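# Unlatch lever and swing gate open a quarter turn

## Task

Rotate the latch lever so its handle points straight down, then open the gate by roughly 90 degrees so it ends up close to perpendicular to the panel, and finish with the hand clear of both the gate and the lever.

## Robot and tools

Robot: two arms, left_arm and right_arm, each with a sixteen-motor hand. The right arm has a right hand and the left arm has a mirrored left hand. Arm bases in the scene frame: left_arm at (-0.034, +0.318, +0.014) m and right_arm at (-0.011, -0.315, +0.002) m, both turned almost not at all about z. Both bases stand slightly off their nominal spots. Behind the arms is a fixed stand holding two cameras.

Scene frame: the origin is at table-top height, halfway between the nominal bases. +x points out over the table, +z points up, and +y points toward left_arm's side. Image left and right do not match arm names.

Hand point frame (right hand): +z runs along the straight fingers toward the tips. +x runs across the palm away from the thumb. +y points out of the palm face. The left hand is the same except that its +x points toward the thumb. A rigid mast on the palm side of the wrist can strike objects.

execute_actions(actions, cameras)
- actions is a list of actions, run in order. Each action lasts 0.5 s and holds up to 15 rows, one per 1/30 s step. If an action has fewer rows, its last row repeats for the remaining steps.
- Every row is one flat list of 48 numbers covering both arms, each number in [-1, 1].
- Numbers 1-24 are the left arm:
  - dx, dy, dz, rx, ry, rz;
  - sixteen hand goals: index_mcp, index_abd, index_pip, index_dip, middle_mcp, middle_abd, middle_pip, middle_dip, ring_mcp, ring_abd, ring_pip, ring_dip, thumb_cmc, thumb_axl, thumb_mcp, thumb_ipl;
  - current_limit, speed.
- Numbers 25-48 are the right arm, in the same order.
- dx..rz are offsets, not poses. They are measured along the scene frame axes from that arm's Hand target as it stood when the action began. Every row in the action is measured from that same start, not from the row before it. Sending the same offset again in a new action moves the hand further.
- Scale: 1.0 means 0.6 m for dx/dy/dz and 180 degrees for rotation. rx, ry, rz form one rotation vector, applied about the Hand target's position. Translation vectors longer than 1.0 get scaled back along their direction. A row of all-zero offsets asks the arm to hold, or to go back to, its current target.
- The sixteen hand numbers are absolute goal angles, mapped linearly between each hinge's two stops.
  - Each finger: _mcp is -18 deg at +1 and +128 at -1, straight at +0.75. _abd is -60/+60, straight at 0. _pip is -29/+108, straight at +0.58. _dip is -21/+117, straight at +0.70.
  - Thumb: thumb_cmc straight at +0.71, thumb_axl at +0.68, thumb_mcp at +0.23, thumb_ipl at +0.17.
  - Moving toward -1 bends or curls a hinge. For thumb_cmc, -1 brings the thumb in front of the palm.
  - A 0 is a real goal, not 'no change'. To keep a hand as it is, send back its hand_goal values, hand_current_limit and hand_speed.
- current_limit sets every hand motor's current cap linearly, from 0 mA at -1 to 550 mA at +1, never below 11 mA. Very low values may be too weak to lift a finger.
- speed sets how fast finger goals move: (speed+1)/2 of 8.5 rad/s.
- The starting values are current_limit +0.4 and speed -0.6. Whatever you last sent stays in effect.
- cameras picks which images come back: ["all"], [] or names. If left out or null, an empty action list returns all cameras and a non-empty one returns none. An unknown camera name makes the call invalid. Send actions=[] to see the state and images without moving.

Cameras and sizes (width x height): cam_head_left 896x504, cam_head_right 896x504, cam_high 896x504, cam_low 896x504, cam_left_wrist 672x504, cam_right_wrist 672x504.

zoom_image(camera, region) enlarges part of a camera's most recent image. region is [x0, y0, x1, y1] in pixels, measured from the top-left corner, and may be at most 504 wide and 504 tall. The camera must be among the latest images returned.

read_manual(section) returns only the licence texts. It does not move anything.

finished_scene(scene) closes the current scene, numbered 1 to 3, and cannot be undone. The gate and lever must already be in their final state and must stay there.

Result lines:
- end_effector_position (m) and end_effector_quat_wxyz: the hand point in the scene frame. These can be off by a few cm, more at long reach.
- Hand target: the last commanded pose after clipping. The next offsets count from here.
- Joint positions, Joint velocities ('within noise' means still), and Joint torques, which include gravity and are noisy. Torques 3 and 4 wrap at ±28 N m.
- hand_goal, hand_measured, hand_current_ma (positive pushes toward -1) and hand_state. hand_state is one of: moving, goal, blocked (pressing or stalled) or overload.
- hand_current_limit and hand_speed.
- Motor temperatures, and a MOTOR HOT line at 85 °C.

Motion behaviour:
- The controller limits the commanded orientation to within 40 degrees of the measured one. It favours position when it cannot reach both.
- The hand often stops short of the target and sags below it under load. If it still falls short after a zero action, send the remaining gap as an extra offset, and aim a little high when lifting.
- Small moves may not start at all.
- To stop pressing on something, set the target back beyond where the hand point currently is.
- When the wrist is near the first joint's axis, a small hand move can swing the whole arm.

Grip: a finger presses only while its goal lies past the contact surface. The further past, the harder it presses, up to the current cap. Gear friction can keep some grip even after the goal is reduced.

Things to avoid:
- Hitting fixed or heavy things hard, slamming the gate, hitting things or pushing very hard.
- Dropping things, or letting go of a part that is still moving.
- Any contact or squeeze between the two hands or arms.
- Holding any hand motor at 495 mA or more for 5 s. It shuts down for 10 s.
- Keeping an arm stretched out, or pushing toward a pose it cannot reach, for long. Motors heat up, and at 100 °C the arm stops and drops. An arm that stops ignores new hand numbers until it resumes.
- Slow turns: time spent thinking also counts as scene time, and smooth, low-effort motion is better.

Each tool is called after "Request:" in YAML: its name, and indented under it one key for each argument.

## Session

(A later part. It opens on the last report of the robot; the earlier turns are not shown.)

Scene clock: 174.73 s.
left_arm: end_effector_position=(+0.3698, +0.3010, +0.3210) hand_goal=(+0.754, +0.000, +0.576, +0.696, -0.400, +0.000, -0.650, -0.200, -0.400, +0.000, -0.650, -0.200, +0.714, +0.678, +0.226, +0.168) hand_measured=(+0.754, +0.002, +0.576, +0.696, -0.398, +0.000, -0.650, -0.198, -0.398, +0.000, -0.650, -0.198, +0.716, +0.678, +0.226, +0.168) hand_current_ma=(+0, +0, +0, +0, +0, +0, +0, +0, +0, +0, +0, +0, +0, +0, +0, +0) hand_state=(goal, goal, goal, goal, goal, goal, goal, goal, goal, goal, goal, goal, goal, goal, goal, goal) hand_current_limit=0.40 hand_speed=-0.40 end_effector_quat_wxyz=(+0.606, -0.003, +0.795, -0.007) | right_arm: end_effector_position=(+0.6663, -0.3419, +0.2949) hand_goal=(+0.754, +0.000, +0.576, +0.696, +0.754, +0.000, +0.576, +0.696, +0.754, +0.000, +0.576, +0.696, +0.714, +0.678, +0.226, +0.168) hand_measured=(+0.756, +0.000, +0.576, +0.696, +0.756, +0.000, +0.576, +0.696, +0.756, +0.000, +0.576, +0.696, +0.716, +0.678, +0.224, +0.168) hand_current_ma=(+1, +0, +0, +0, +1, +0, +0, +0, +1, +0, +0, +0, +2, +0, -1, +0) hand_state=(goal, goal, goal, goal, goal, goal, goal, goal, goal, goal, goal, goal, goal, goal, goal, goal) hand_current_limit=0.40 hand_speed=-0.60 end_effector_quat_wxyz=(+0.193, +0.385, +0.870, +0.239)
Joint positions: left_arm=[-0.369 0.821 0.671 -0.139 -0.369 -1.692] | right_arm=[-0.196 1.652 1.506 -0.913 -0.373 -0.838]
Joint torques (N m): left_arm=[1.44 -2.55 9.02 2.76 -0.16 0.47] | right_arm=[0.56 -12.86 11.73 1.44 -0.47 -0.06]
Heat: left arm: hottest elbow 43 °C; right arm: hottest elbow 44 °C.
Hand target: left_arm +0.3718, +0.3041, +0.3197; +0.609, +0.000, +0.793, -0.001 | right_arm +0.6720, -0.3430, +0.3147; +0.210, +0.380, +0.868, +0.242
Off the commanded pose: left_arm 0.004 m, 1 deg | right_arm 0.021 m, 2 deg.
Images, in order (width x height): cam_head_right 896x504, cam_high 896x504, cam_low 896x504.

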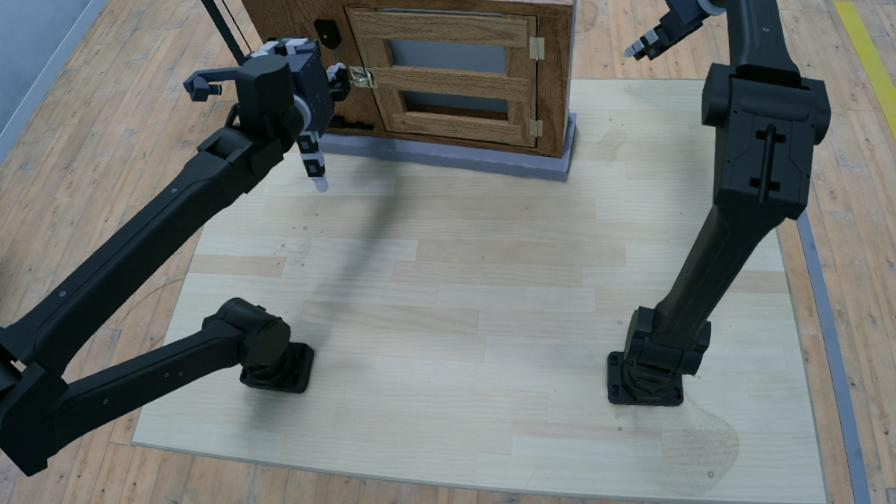

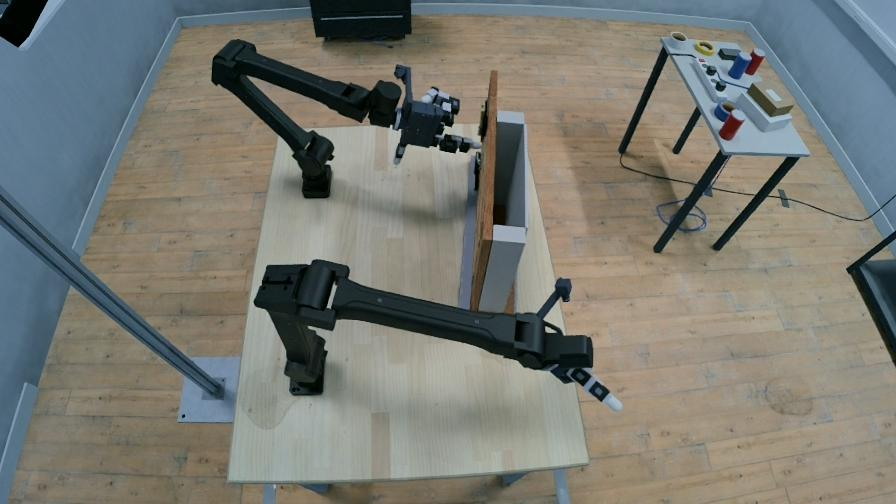

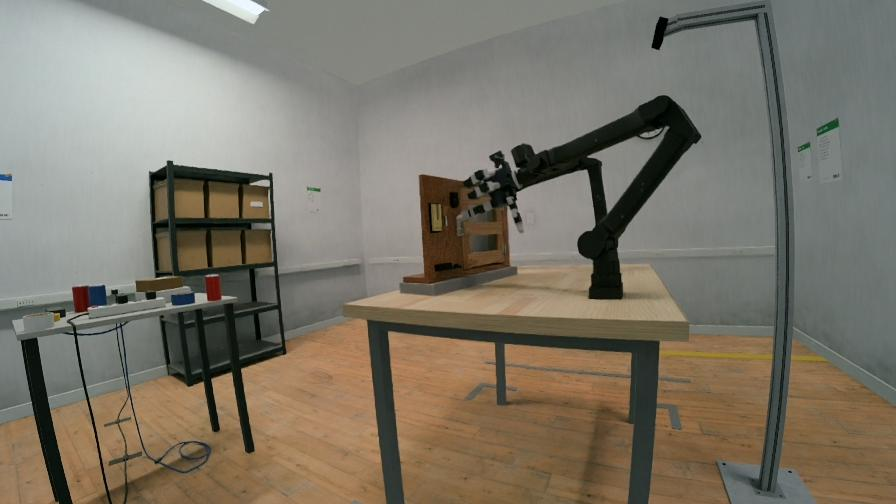

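Request:
execute_actions:
  actions:
    - [[0,0,-0.04,0,0,0,0.754,0,0.576,0.696,-0.4,0,-0.65,-0.2,-0.4,0,-0.65,-0.2,0.714,0.678,0.226,0.168,0.4,-0.4,0,0,0,0,0,0,0.754,0,0.576,0.696,0.754,0,0.576,0.696,0.754,0,0.576,0.696,0.714,0.678,0.226,0.168,0.4,-0.6]]
    - [[0,0,-0.03,0,0,0,0.754,0,0.576,0.696,-0.4,0,-0.65,-0.2,-0.4,0,-0.65,-0.2,0.714,0.678,0.226,0.168,0.4,-0.4,0,0,0,0,0,0,0.754,0,0.576,0.696,0.754,0,0.576,0.696,0.754,0,0.576,0.696,0.714,0.678,0.226,0.168,0.4,-0.6]]
  cameras: ["cam_head_right","cam_high","cam_low"]

Request:
zoom_image:
  camera: "cam_head_right"
  region: [310, 40, 390, 100]

Request:
zoom_image:
  camera: "cam_low"
  region: [430, 200, 500, 260]

Request:
zoom_image:
  camera: "cam_high"
  region: [440, 120, 510, 180]

Scene clock: 190.87 s.
left_arm: end_effector_position=(+0.3708, +0.3006, +0.2912) hand_goal=(+0.754, +0.000, +0.576, +0.696, -0.400, +0.000, -0.650, -0.200, -0.400, +0.000, -0.650, -0.200, +0.714, +0.678, +0.226, +0.168) hand_measured=(+0.752, -0.016, +0.576, +0.696, -0.398, +0.000, -0.650, -0.198, -0.398, +0.000, -0.650, -0.198, +0.716, +0.678, +0.226, +0.168) hand_current_ma=(+0, -7, +0, +0, +0, +0, +0, +0, +0, +0, +0, +0, +0, +0, +0, +0) hand_state=(goal, goal, goal, goal, goal, goal, goal, goal, goal, goal, goal, goal, goal, goal, goal, goal) hand_current_limit=0.40 hand_speed=-0.40 end_effector_quat_wxyz=(+0.618, -0.006, +0.786, -0.011) | right_arm: end_effector_position=(+0.6663, -0.3419, +0.2949) hand_goal=(+0.754, +0.000, +0.576, +0.696, +0.754, +0.000, +0.576, +0.696, +0.754, +0.000, +0.576, +0.696, +0.714, +0.678, +0.226, +0.168) hand_measured=(+0.756, +0.000, +0.576, +0.696, +0.756, +0.000, +0.576, +0.696, +0.756, +0.000, +0.576, +0.696, +0.716, +0.678, +0.224, +0.168) hand_current_ma=(+1, +0, +0, +0, +1, +0, +0, +0, +1, +0, +0, +0, +2, +0, -1, +0) hand_state=(goal, goal, goal, goal, goal, goal, goal, goal, goal, goal, goal, goal, goal, goal, goal, goal) hand_current_limit=0.40 hand_speed=-0.60 end_effector_quat_wxyz=(+0.193, +0.385, +0.870, +0.239)
Joint positions: left_arm=[-0.369 0.841 0.584 0.001 -0.369 -1.69] | right_arm=[-0.196 1.652 1.506 -0.913 -0.373 -0.838]
Joint torques (N m): left_arm=[1.32 -1.32 8.03 2.37 -0.15 0.45] | right_arm=[0.62 -12.86 11.71 1.43 -0.47 -0.06]
Heat: left arm: hottest elbow 43 °C; right arm: hottest elbow 44 °C.
Hand target: left_arm +0.3718, +0.3042, +0.2776; +0.609, +0.000, +0.793, -0.001 | right_arm +0.6720, -0.3430, +0.3147; +0.210, +0.380, +0.868, +0.242
Off the commanded pose: left_arm 0.014 m, 2 deg | right_arm 0.021 m, 2 deg.
Images, in order (width x height): cam_head_right 896x504, cam_high 896x504, cam_low 896x504.

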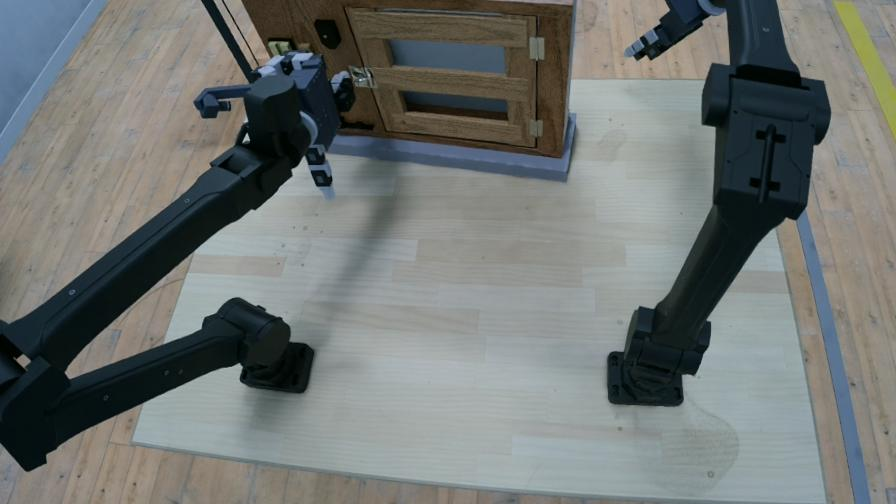

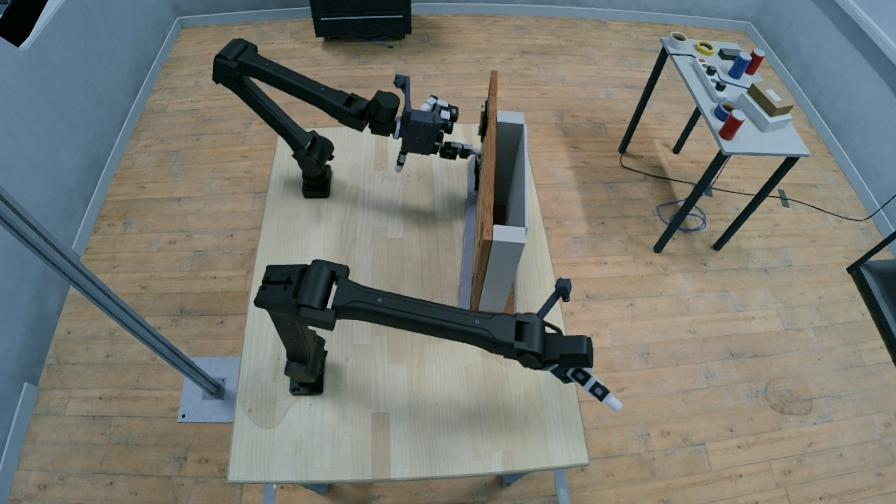

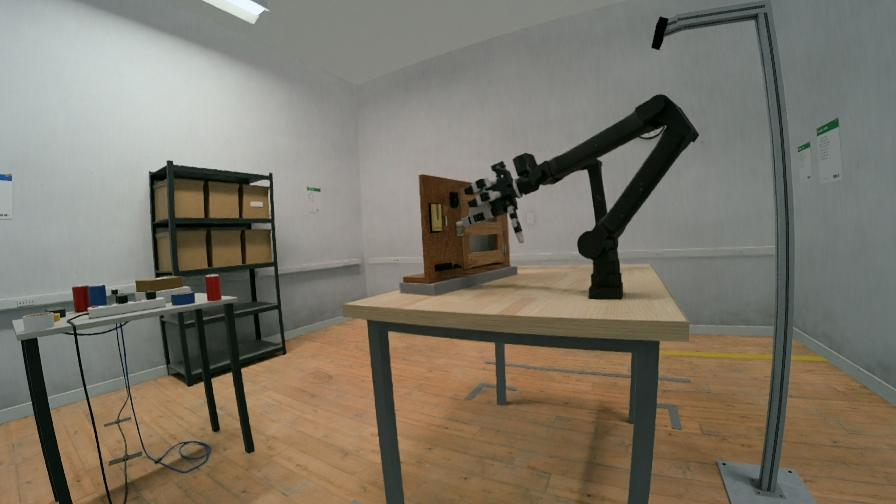

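Scaled by 6.300 from the camera's 896x504 image, which has a finer 1280x720 frame.

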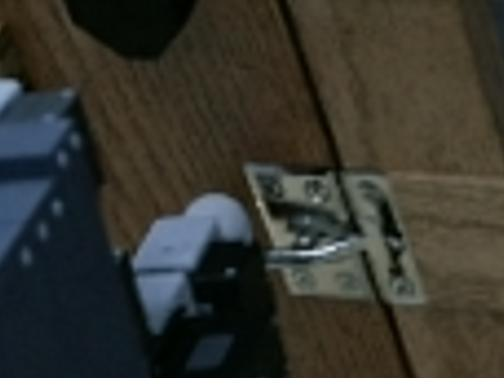

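Scaled by 7.200 from the camera's 896x504 image, which has a finer 1280x720 frame.

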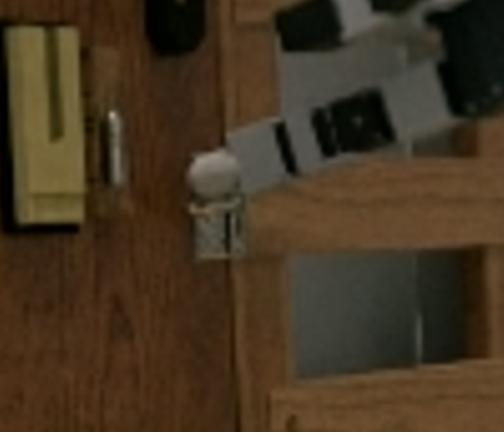

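Scaled by 7.200 from the camera's 896x504 image, which has a finer 1280x720 frame.

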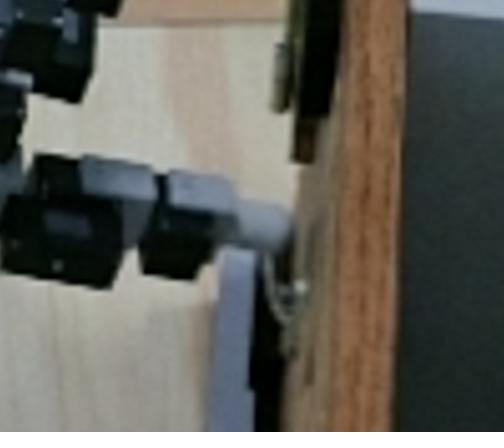

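Request:
execute_actions:
  actions:
    - [[0,0,-0.035,0,0,0,0.754,0,0.576,0.696,-0.4,0,-0.65,-0.2,-0.4,0,-0.65,-0.2,0.714,0.678,0.226,0.168,0.4,-0.4,0,0,0,0,0,0,0.754,0,0.576,0.696,0.754,0,0.576,0.696,0.754,0,0.576,0.696,0.714,0.678,0.226,0.168,0.4,-0.6]]
    - [[-0.006,0,-0.015,0,0.03,0,0.754,0,0.576,0.696,-0.4,0,-0.65,-0.2,-0.4,0,-0.65,-0.2,0.714,0.678,0.226,0.168,0.4,-0.4,0,0,0,0,0,0,0.754,0,0.576,0.696,0.754,0,0.576,0.696,0.754,0,0.576,0.696,0.714,0.678,0.226,0.168,0.4,-0.6]]
  cameras: ["cam_head_right","cam_high","cam_low"]

Request:
zoom_image:
  camera: "cam_head_right"
  region: [310, 40, 390, 100]

Request:
zoom_image:
  camera: "cam_low"
  region: [430, 200, 500, 260]

Scene clock: 201.73 s.
left_arm: end_effector_position=(+0.3662, +0.3032, +0.2458) hand_goal=(+0.754, +0.000, +0.576, +0.696, -0.400, +0.000, -0.650, -0.200, -0.400, +0.000, -0.650, -0.200, +0.714, +0.678, +0.226, +0.168) hand_measured=(+0.750, +0.002, +0.574, +0.694, -0.398, +0.000, -0.650, -0.198, -0.398, +0.000, -0.650, -0.198, +0.716, +0.678, +0.226, +0.168) hand_current_ma=(-1, +0, +0, +0, +0, +0, +0, +0, +0, +0, +0, +0, +0, +0, +0, +0) hand_state=(goal, goal, goal, goal, goal, goal, goal, goal, goal, goal, goal, goal, goal, goal, goal, goal) hand_current_limit=0.40 hand_speed=-0.40 end_effector_quat_wxyz=(+0.572, +0.009, +0.820, +0.003) | right_arm: end_effector_position=(+0.6663, -0.3419, +0.2949) hand_goal=(+0.754, +0.000, +0.576, +0.696, +0.754, +0.000, +0.576, +0.696, +0.754, +0.000, +0.576, +0.696, +0.714, +0.678, +0.226, +0.168) hand_measured=(+0.756, +0.000, +0.576, +0.696, +0.756, +0.000, +0.576, +0.696, +0.756, +0.000, +0.576, +0.696, +0.716, +0.678, +0.224, +0.168) hand_current_ma=(+1, +0, +0, +0, +1, +0, +0, +0, +1, +0, +0, +0, +2, +0, -1, +0) hand_state=(goal, goal, goal, goal, goal, goal, goal, goal, goal, goal, goal, goal, goal, goal, goal, goal) hand_current_limit=0.40 hand_speed=-0.60 end_effector_quat_wxyz=(+0.193, +0.385, +0.870, +0.239)
Joint positions: left_arm=[-0.362 0.886 0.544 -0.035 -0.353 -1.69] | right_arm=[-0.196 1.652 1.506 -0.913 -0.373 -0.838]
Joint torques (N m): left_arm=[1.26 -2.96 10.26 1.65 -0.2 0.08] | right_arm=[0.62 -12.86 11.71 1.43 -0.47 -0.06]
Heat: left arm: hottest elbow 41 °C; right arm: hottest elbow 44 °C.
Hand target: left_arm +0.3681, +0.3042, +0.2476; +0.571, +0.000, +0.821, -0.001 | right_arm +0.6720, -0.3430, +0.3147; +0.210, +0.380, +0.868, +0.242
Off the commanded pose: left_arm 0.003 m, 1 deg | right_arm 0.021 m, 2 deg.
Images, in order (width x height): cam_head_right 896x504, cam_high 896x504, cam_low 896x504.

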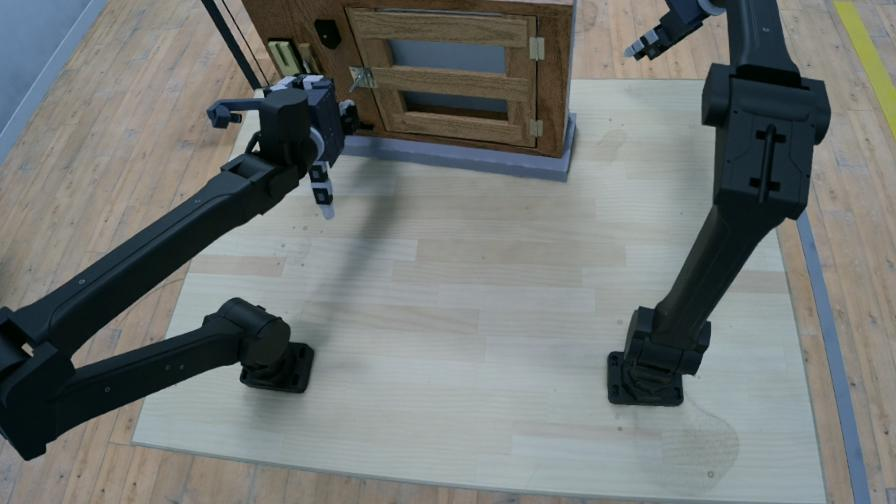

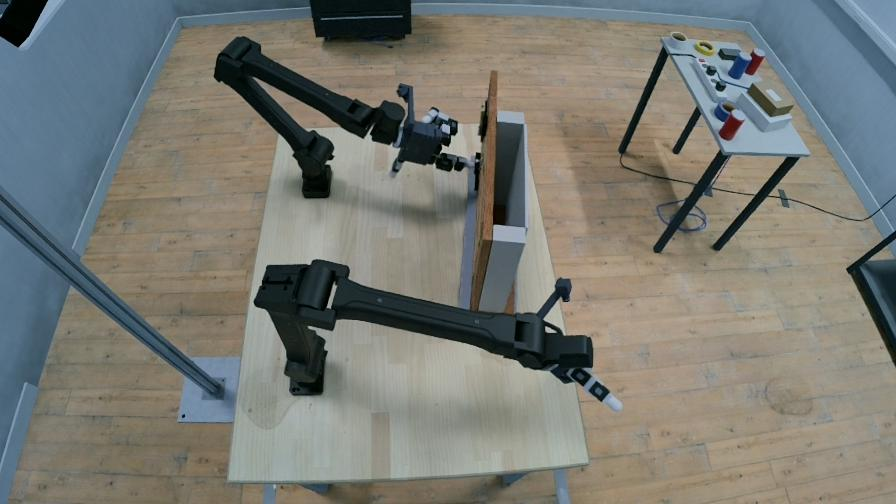

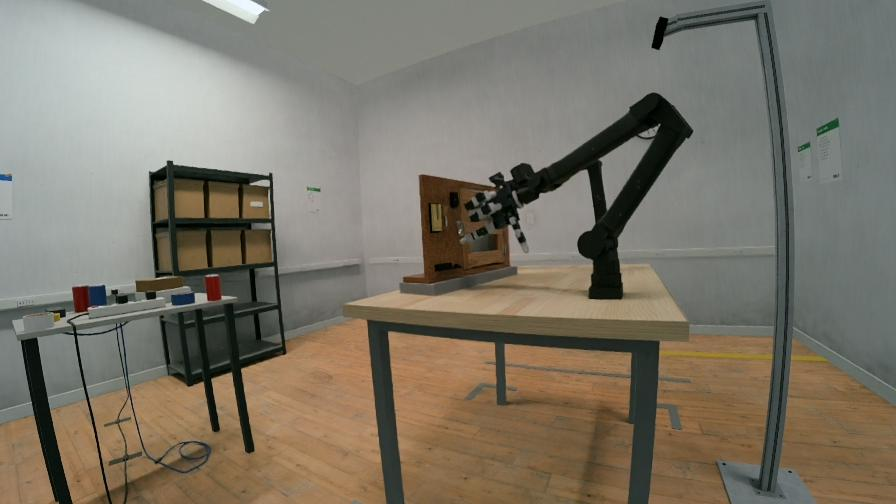

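Scaled by 6.300 from the camera's 896x504 image, which has a finer 1280x720 frame.

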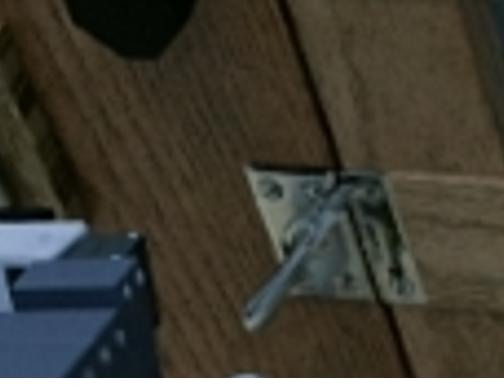

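Scaled by 7.200 from the camera's 896x504 image, which has a finer 1280x720 frame.

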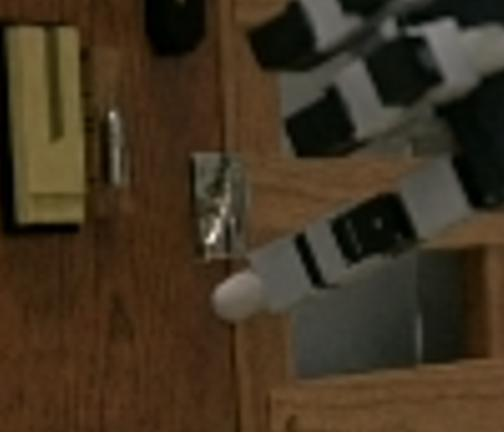

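Request:
execute_actions:
  actions:
    - [[-0.01,0.045,0,0,0,0,0.754,0,0.576,0.696,-0.4,0,-0.65,-0.2,-0.4,0,-0.65,-0.2,0.714,0.678,0.226,0.168,0.4,-0.4,0,0,0,0,0,0,0.754,0,0.576,0.696,0.754,0,0.576,0.696,0.754,0,0.576,0.696,0.714,0.678,0.226,0.168,0.4,-0.6]]
    - [[0.0,0.0,0.08,0,-0.03,0,0.754,0,0.576,0.696,-0.4,0,-0.65,-0.2,-0.4,0,-0.65,-0.2,0.714,0.678,0.226,0.168,0.4,-0.4,0,0,0,0,0,0,0.754,0,0.576,0.696,0.754,0,0.576,0.696,0.754,0,0.576,0.696,0.714,0.678,0.226,0.168,0.4,-0.6]]
  cameras: ["cam_head_right","cam_high","cam_low"]

Request:
zoom_image:
  camera: "cam_head_right"
  region: [310, 40, 390, 100]

Request:
zoom_image:
  camera: "cam_low"
  region: [430, 200, 500, 260]

Request:
zoom_image:
  camera: "cam_high"
  region: [440, 120, 510, 180]

Scene clock: 219.77 s.
left_arm: end_effector_position=(+0.3575, +0.3321, +0.2784) hand_goal=(+0.754, +0.000, +0.576, +0.696, -0.400, +0.000, -0.650, -0.200, -0.400, +0.000, -0.650, -0.200, +0.714, +0.678, +0.226, +0.168) hand_measured=(+0.752, +0.002, +0.574, +0.694, -0.398, +0.000, -0.650, -0.198, -0.398, +0.000, -0.650, -0.198, +0.716, +0.678, +0.226, +0.168) hand_current_ma=(+0, +0, +0, +0, +0, +0, +0, +0, +0, +0, +0, +0, +0, +0, +0, +0) hand_state=(goal, goal, goal, goal, goal, goal, goal, goal, goal, goal, goal, goal, goal, goal, goal, goal) hand_current_limit=0.40 hand_speed=-0.40 end_effector_quat_wxyz=(+0.601, -0.005, +0.799, -0.004) | right_arm: end_effector_position=(+0.6663, -0.3419, +0.2949) hand_goal=(+0.754, +0.000, +0.576, +0.696, +0.754, +0.000, +0.576, +0.696, +0.754, +0.000, +0.576, +0.696, +0.714, +0.678, +0.226, +0.168) hand_measured=(+0.756, +0.000, +0.576, +0.696, +0.756, +0.000, +0.576, +0.696, +0.756, +0.000, +0.576, +0.696, +0.716, +0.678, +0.224, +0.168) hand_current_ma=(+1, +0, +0, +0, +1, +0, +0, +0, +1, +0, +0, +0, +2, +0, -1, +0) hand_state=(goal, goal, goal, goal, goal, goal, goal, goal, goal, goal, goal, goal, goal, goal, goal, goal) hand_current_limit=0.40 hand_speed=-0.60 end_effector_quat_wxyz=(+0.193, +0.385, +0.870, +0.239)
Joint positions: left_arm=[-0.272 0.776 0.544 -0.061 -0.28 -1.667] | right_arm=[-0.196 1.652 1.506 -0.913 -0.373 -0.838]
Joint torques (N m): left_arm=[0.44 -2.26 12.07 1.65 -0.32 0.48] | right_arm=[0.56 -12.92 11.74 1.43 -0.47 -0.06]
Heat: left arm: hottest elbow 41 °C; right arm: hottest elbow 44 °C.
Hand target: left_arm +0.3621, +0.3311, +0.2956; +0.609, +0.000, +0.793, -0.001 | right_arm +0.6720, -0.3430, +0.3147; +0.210, +0.380, +0.868, +0.242
Off the commanded pose: left_arm 0.018 m, 1 deg | right_arm 0.021 m, 2 deg.
Images, in order (width x height): cam_head_right 896x504, cam_high 896x504, cam_low 896x504.

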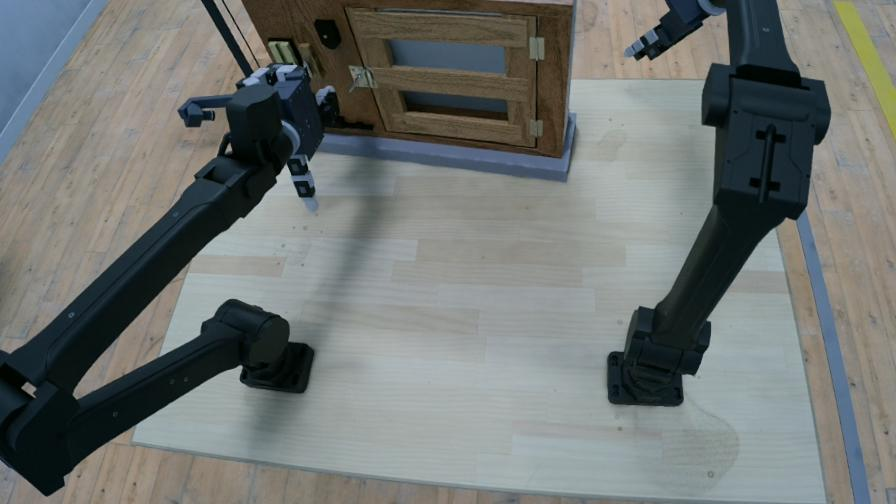

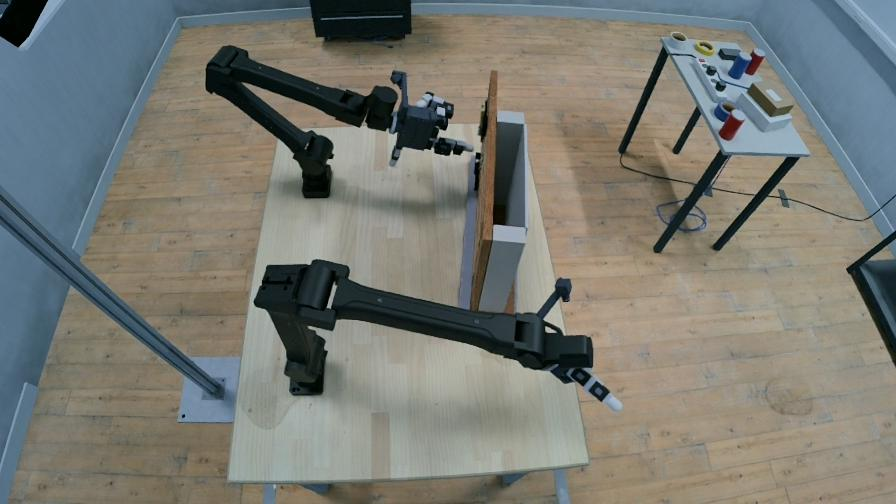

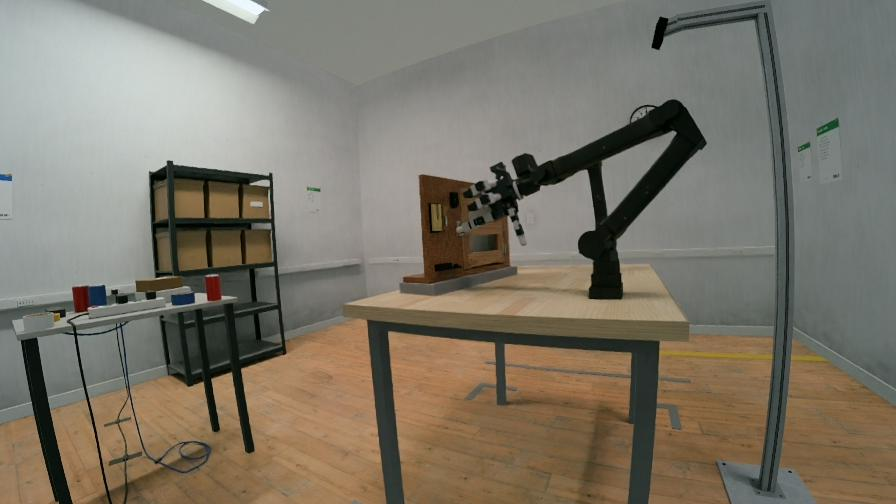

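Scaled by 6.300 from the camera's 896x504 image, which has a finer 1280x720 frame.

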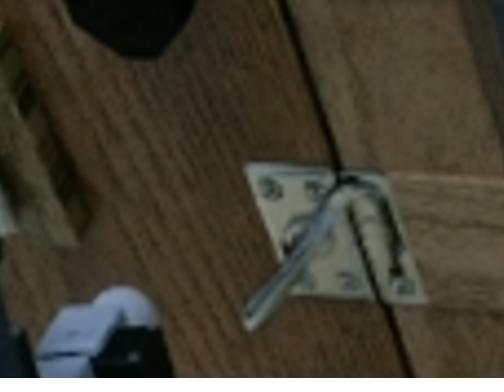

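Scaled by 7.200 from the camera's 896x504 image, which has a finer 1280x720 frame.

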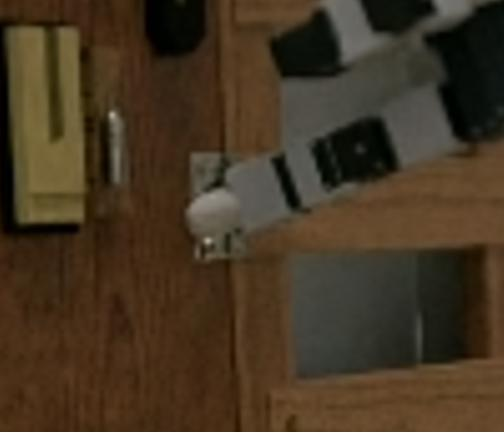

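Scaled by 7.200 from the camera's 896x504 image, which has a finer 1280x720 frame.

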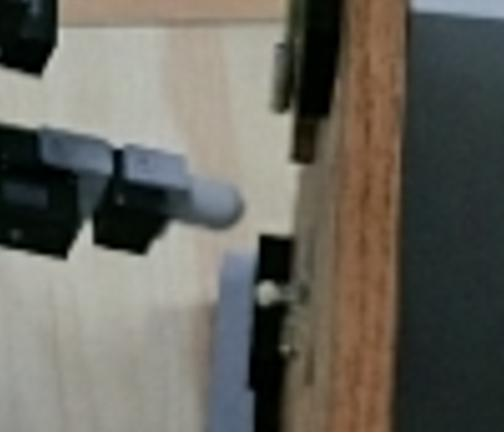

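Request:
execute_actions:
  actions:
    - [[0.022,0,-0.066,0,0,0,0.754,0,0.576,0.696,-0.4,0,-0.65,-0.2,-0.4,0,-0.65,-0.2,0.714,0.678,0.226,0.168,0.4,-0.4,0,0,0,0,0,0,0.754,0,0.576,0.696,0.754,0,0.576,0.696,0.754,0,0.576,0.696,0.714,0.678,0.226,0.168,0.4,-0.6]]
  cameras: ["cam_head_right","cam_high","cam_low"]

Request:
zoom_image:
  camera: "cam_head_right"
  region: [310, 40, 390, 100]

Request:
zoom_image:
  camera: "cam_low"
  region: [430, 200, 500, 260]

Request:
zoom_image:
  camera: "cam_high"
  region: [440, 120, 510, 180]

Scene clock: 235.50 s.
left_arm: end_effector_position=(+0.3741, +0.3274, +0.2560) hand_goal=(+0.754, +0.000, +0.576, +0.696, -0.400, +0.000, -0.650, -0.200, -0.400, +0.000, -0.650, -0.200, +0.714, +0.678, +0.226, +0.168) hand_measured=(+0.752, +0.002, +0.574, +0.694, -0.398, +0.000, -0.650, -0.198, -0.398, +0.000, -0.650, -0.198, +0.716, +0.678, +0.226, +0.168) hand_current_ma=(+0, +0, +0, +0, +0, +0, +0, +0, +0, +0, +0, +0, +0, +0, +0, +0) hand_state=(goal, goal, goal, goal, goal, goal, goal, goal, goal, goal, goal, goal, goal, goal, goal, goal) hand_current_limit=0.40 hand_speed=-0.40 end_effector_quat_wxyz=(+0.605, -0.003, +0.796, -0.007) | right_arm: end_effector_position=(+0.6663, -0.3419, +0.2949) hand_goal=(+0.754, +0.000, +0.576, +0.696, +0.754, +0.000, +0.576, +0.696, +0.754, +0.000, +0.576, +0.696, +0.714, +0.678, +0.226, +0.168) hand_measured=(+0.756, +0.000, +0.576, +0.696, +0.756, +0.000, +0.576, +0.696, +0.756, +0.000, +0.576, +0.696, +0.716, +0.678, +0.224, +0.168) hand_current_ma=(+1, +0, +0, +0, +1, +0, +0, +0, +1, +0, +0, +0, +2, +0, -1, +0) hand_state=(goal, goal, goal, goal, goal, goal, goal, goal, goal, goal, goal, goal, goal, goal, goal, goal) hand_current_limit=0.40 hand_speed=-0.60 end_effector_quat_wxyz=(+0.193, +0.385, +0.870, +0.239)
Joint positions: left_arm=[-0.267 0.863 0.515 0.067 -0.27 -1.663] | right_arm=[-0.196 1.652 1.506 -0.913 -0.373 -0.838]
Joint torques (N m): left_arm=[1.61 -2.61 8.76 2.74 -0.13 0.48] | right_arm=[0.67 -12.92 11.73 1.43 -0.47 -0.06]
Heat: left arm: hottest elbow 41 °C; right arm: hottest elbow 45 °C.
Hand target: left_arm +0.3753, +0.3312, +0.2561; +0.609, +0.000, +0.793, -0.001 | right_arm +0.6720, -0.3430, +0.3147; +0.210, +0.380, +0.868, +0.242
Off the commanded pose: left_arm 0.004 m, 1 deg | right_arm 0.021 m, 2 deg.
Images, in order (width x height): cam_head_right 896x504, cam_high 896x504, cam_low 896x504.

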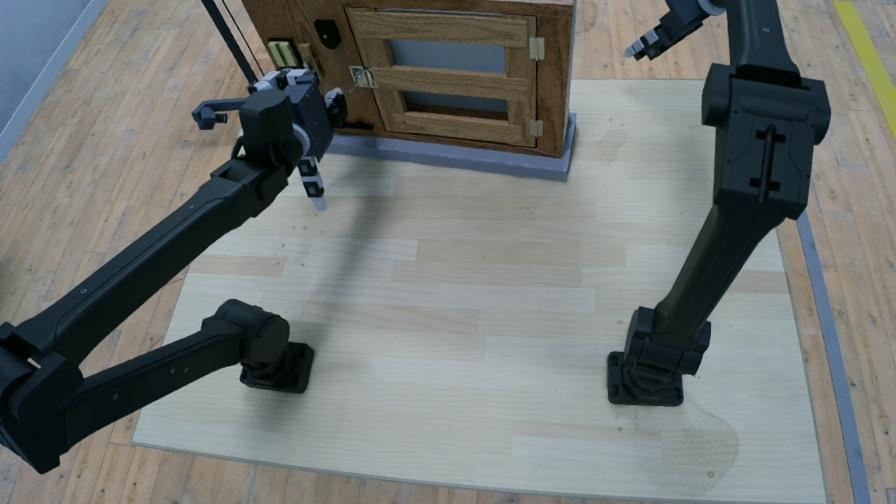

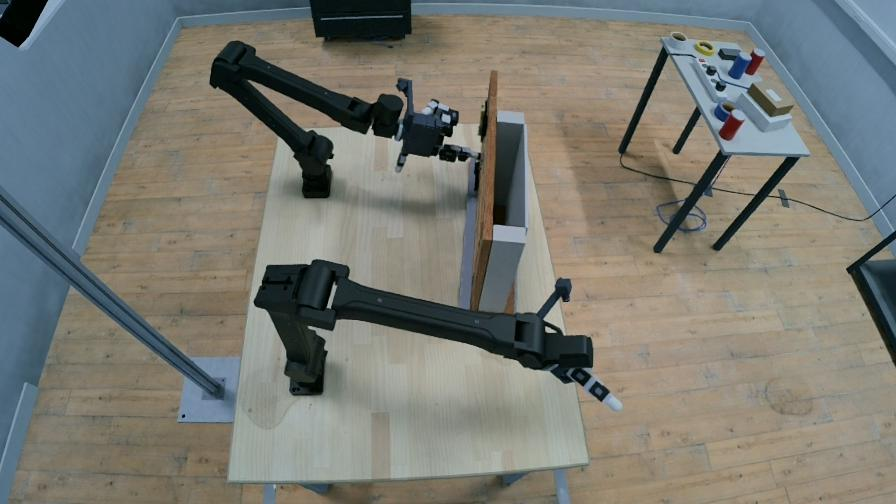

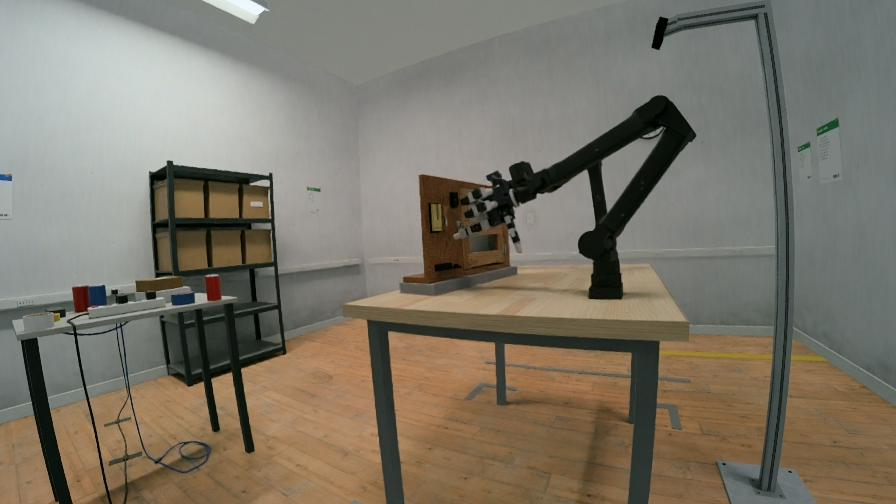

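Scaled by 6.300 from the camera's 896x504 image, which has a finer 1280x720 frame.

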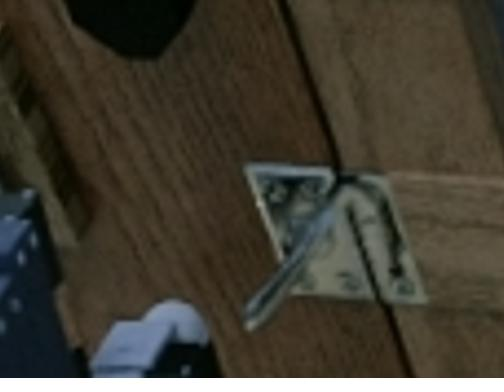

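Scaled by 7.200 from the camera's 896x504 image, which has a finer 1280x720 frame.

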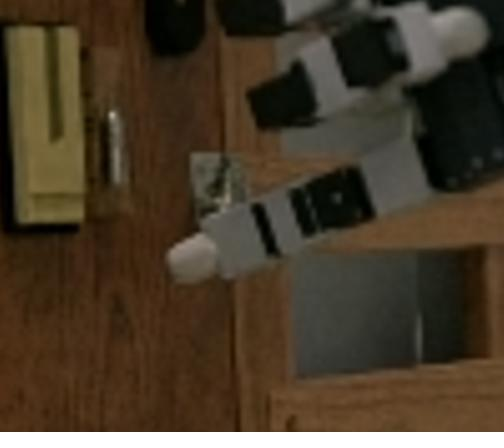

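Scaled by 7.200 from the camera's 896x504 image, which has a finer 1280x720 frame.

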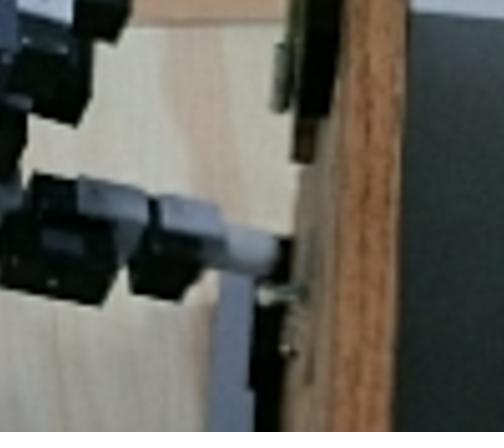

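Request:
execute_actions:
  actions:
    - [[0.005,-0.04,0,0,0,0,0.754,0,0.576,0.696,-0.4,0,-0.65,-0.2,-0.4,0,-0.65,-0.2,0.714,0.678,0.226,0.168,0.6,-0.4,0,0,0,0,0,0,0.754,0,0.576,0.696,0.754,0,0.576,0.696,0.754,0,0.576,0.696,0.714,0.678,0.226,0.168,0.4,-0.6]]
    - [[0.0,-0.03,0,0,0,0,0.95,0,0.676,0.8,-0.4,0,-0.65,-0.2,-0.4,0,-0.65,-0.2,0.714,0.678,0.226,0.168,0.75,-0.4,0,0,0,0,0,0,0.754,0,0.576,0.696,0.754,0,0.576,0.696,0.754,0,0.576,0.696,0.714,0.678,0.226,0.168,0.4,-0.6]]
  cameras: ["cam_head_right","cam_high","cam_low"]

Request:
zoom_image:
  camera: "cam_head_right"
  region: [310, 40, 390, 100]

Request:
zoom_image:
  camera: "cam_low"
  region: [430, 200, 500, 260]

Request:
zoom_image:
  camera: "cam_high"
  region: [440, 120, 510, 180]

Scene clock: 247.17 s.
left_arm: end_effector_position=(+0.3706, +0.2951, +0.2420) hand_goal=(+0.950, +0.000, +0.676, +0.800, -0.400, +0.000, -0.650, -0.200, -0.400, +0.000, -0.650, -0.200, +0.714, +0.678, +0.226, +0.168) hand_measured=(+0.948, +0.002, +0.674, +0.798, -0.398, +0.000, -0.650, -0.198, -0.398, +0.000, -0.650, -0.198, +0.714, +0.678, +0.226, +0.168) hand_current_ma=(-1, +0, +0, +0, +0, +0, +0, +0, +0, +0, +0, +0, +0, +0, +0, +0) hand_state=(goal, goal, goal, goal, goal, goal, goal, goal, goal, goal, goal, goal, goal, goal, goal, goal) hand_current_limit=0.75 hand_speed=-0.40 end_effector_quat_wxyz=(+0.594, +0.011, +0.805, +0.012) | right_arm: end_effector_position=(+0.6663, -0.3419, +0.2949) hand_goal=(+0.754, +0.000, +0.576, +0.696, +0.754, +0.000, +0.576, +0.696, +0.754, +0.000, +0.576, +0.696, +0.714, +0.678, +0.226, +0.168) hand_measured=(+0.756, +0.000, +0.576, +0.696, +0.756, +0.000, +0.576, +0.696, +0.756, +0.000, +0.576, +0.696, +0.716, +0.678, +0.224, +0.168) hand_current_ma=(+1, +0, +0, +0, +1, +0, +0, +0, +1, +0, +0, +0, +2, +0, -1, +0) hand_state=(goal, goal, goal, goal, goal, goal, goal, goal, goal, goal, goal, goal, goal, goal, goal, goal) hand_current_limit=0.40 hand_speed=-0.60 end_effector_quat_wxyz=(+0.193, +0.385, +0.870, +0.239)
Joint positions: left_arm=[-0.396 0.924 0.515 0.083 -0.403 -1.669] | right_arm=[-0.196 1.652 1.506 -0.913 -0.373 -0.838]
Joint torques (N m): left_arm=[0.32 -3.31 11.12 2.7 -0.38 0.04] | right_arm=[0.62 -12.86 11.73 1.42 -0.47 -0.06]
Heat: left arm: hottest elbow 41 °C; right arm: hottest elbow 45 °C.
Hand target: left_arm +0.3784, +0.2892, +0.2560; +0.609, +0.000, +0.793, -0.001 | right_arm +0.6720, -0.3430, +0.3147; +0.210, +0.380, +0.868, +0.242
Off the commanded pose: left_arm 0.017 m, 3 deg | right_arm 0.021 m, 2 deg.
Images, in order (width x height): cam_head_right 896x504, cam_high 896x504, cam_low 896x504.

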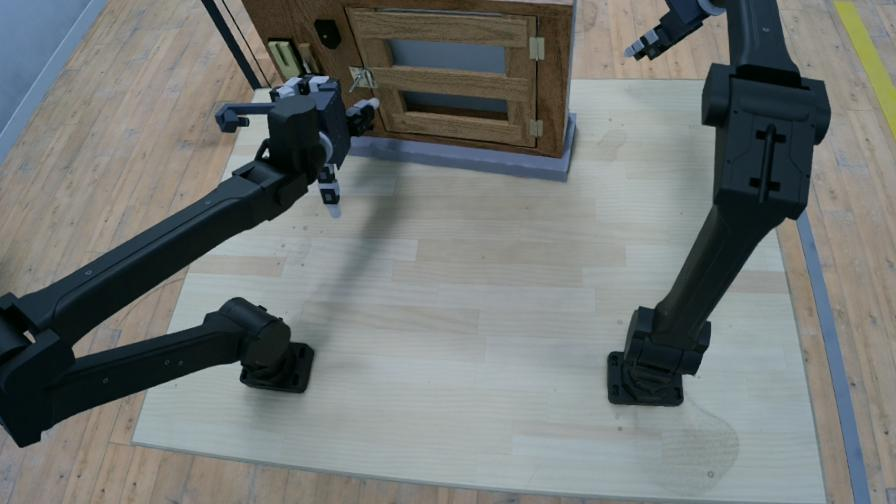

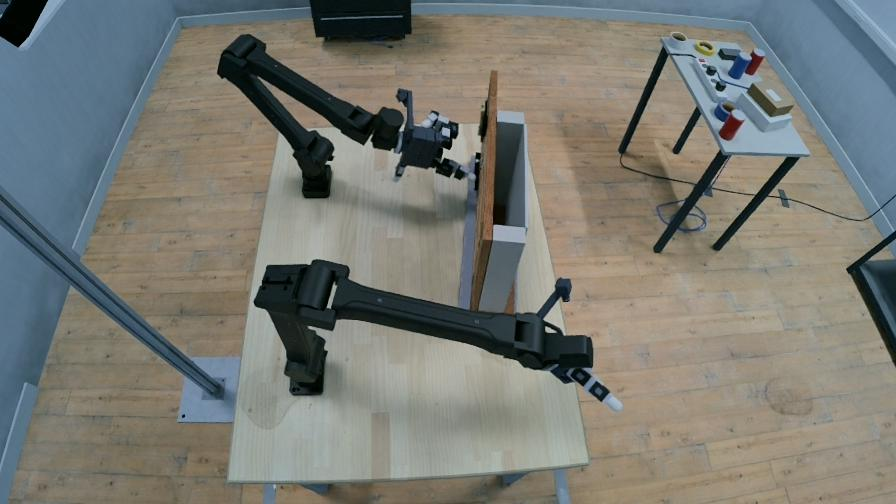

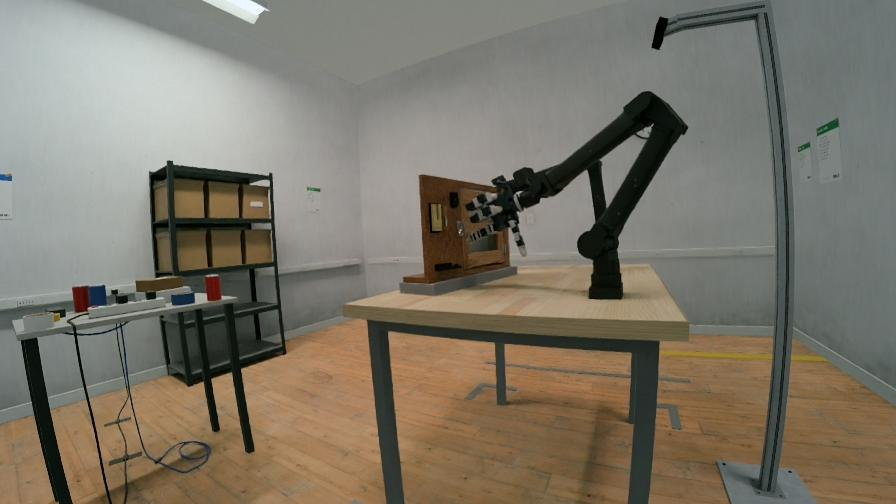

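Scaled by 6.300 from the camera's 896x504 image, which has a finer 1280x720 frame.

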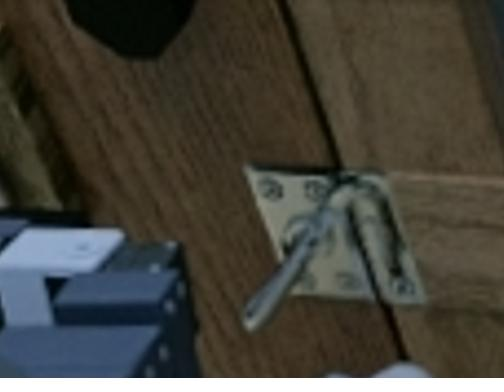

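Scaled by 7.200 from the camera's 896x504 image, which has a finer 1280x720 frame.

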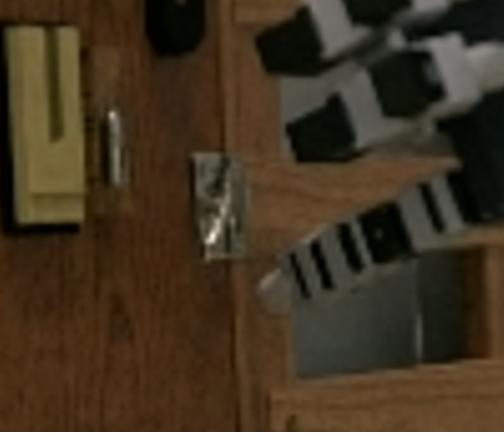

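Scaled by 7.200 from the camera's 896x504 image, which has a finer 1280x720 frame.

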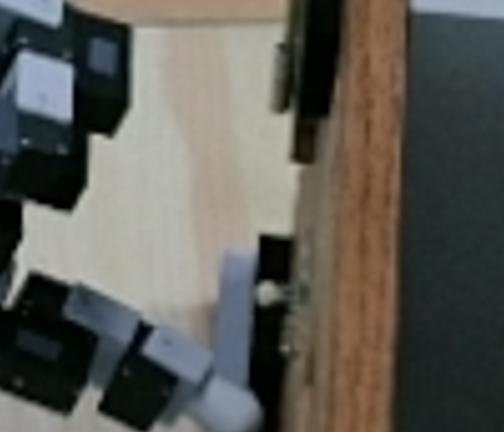

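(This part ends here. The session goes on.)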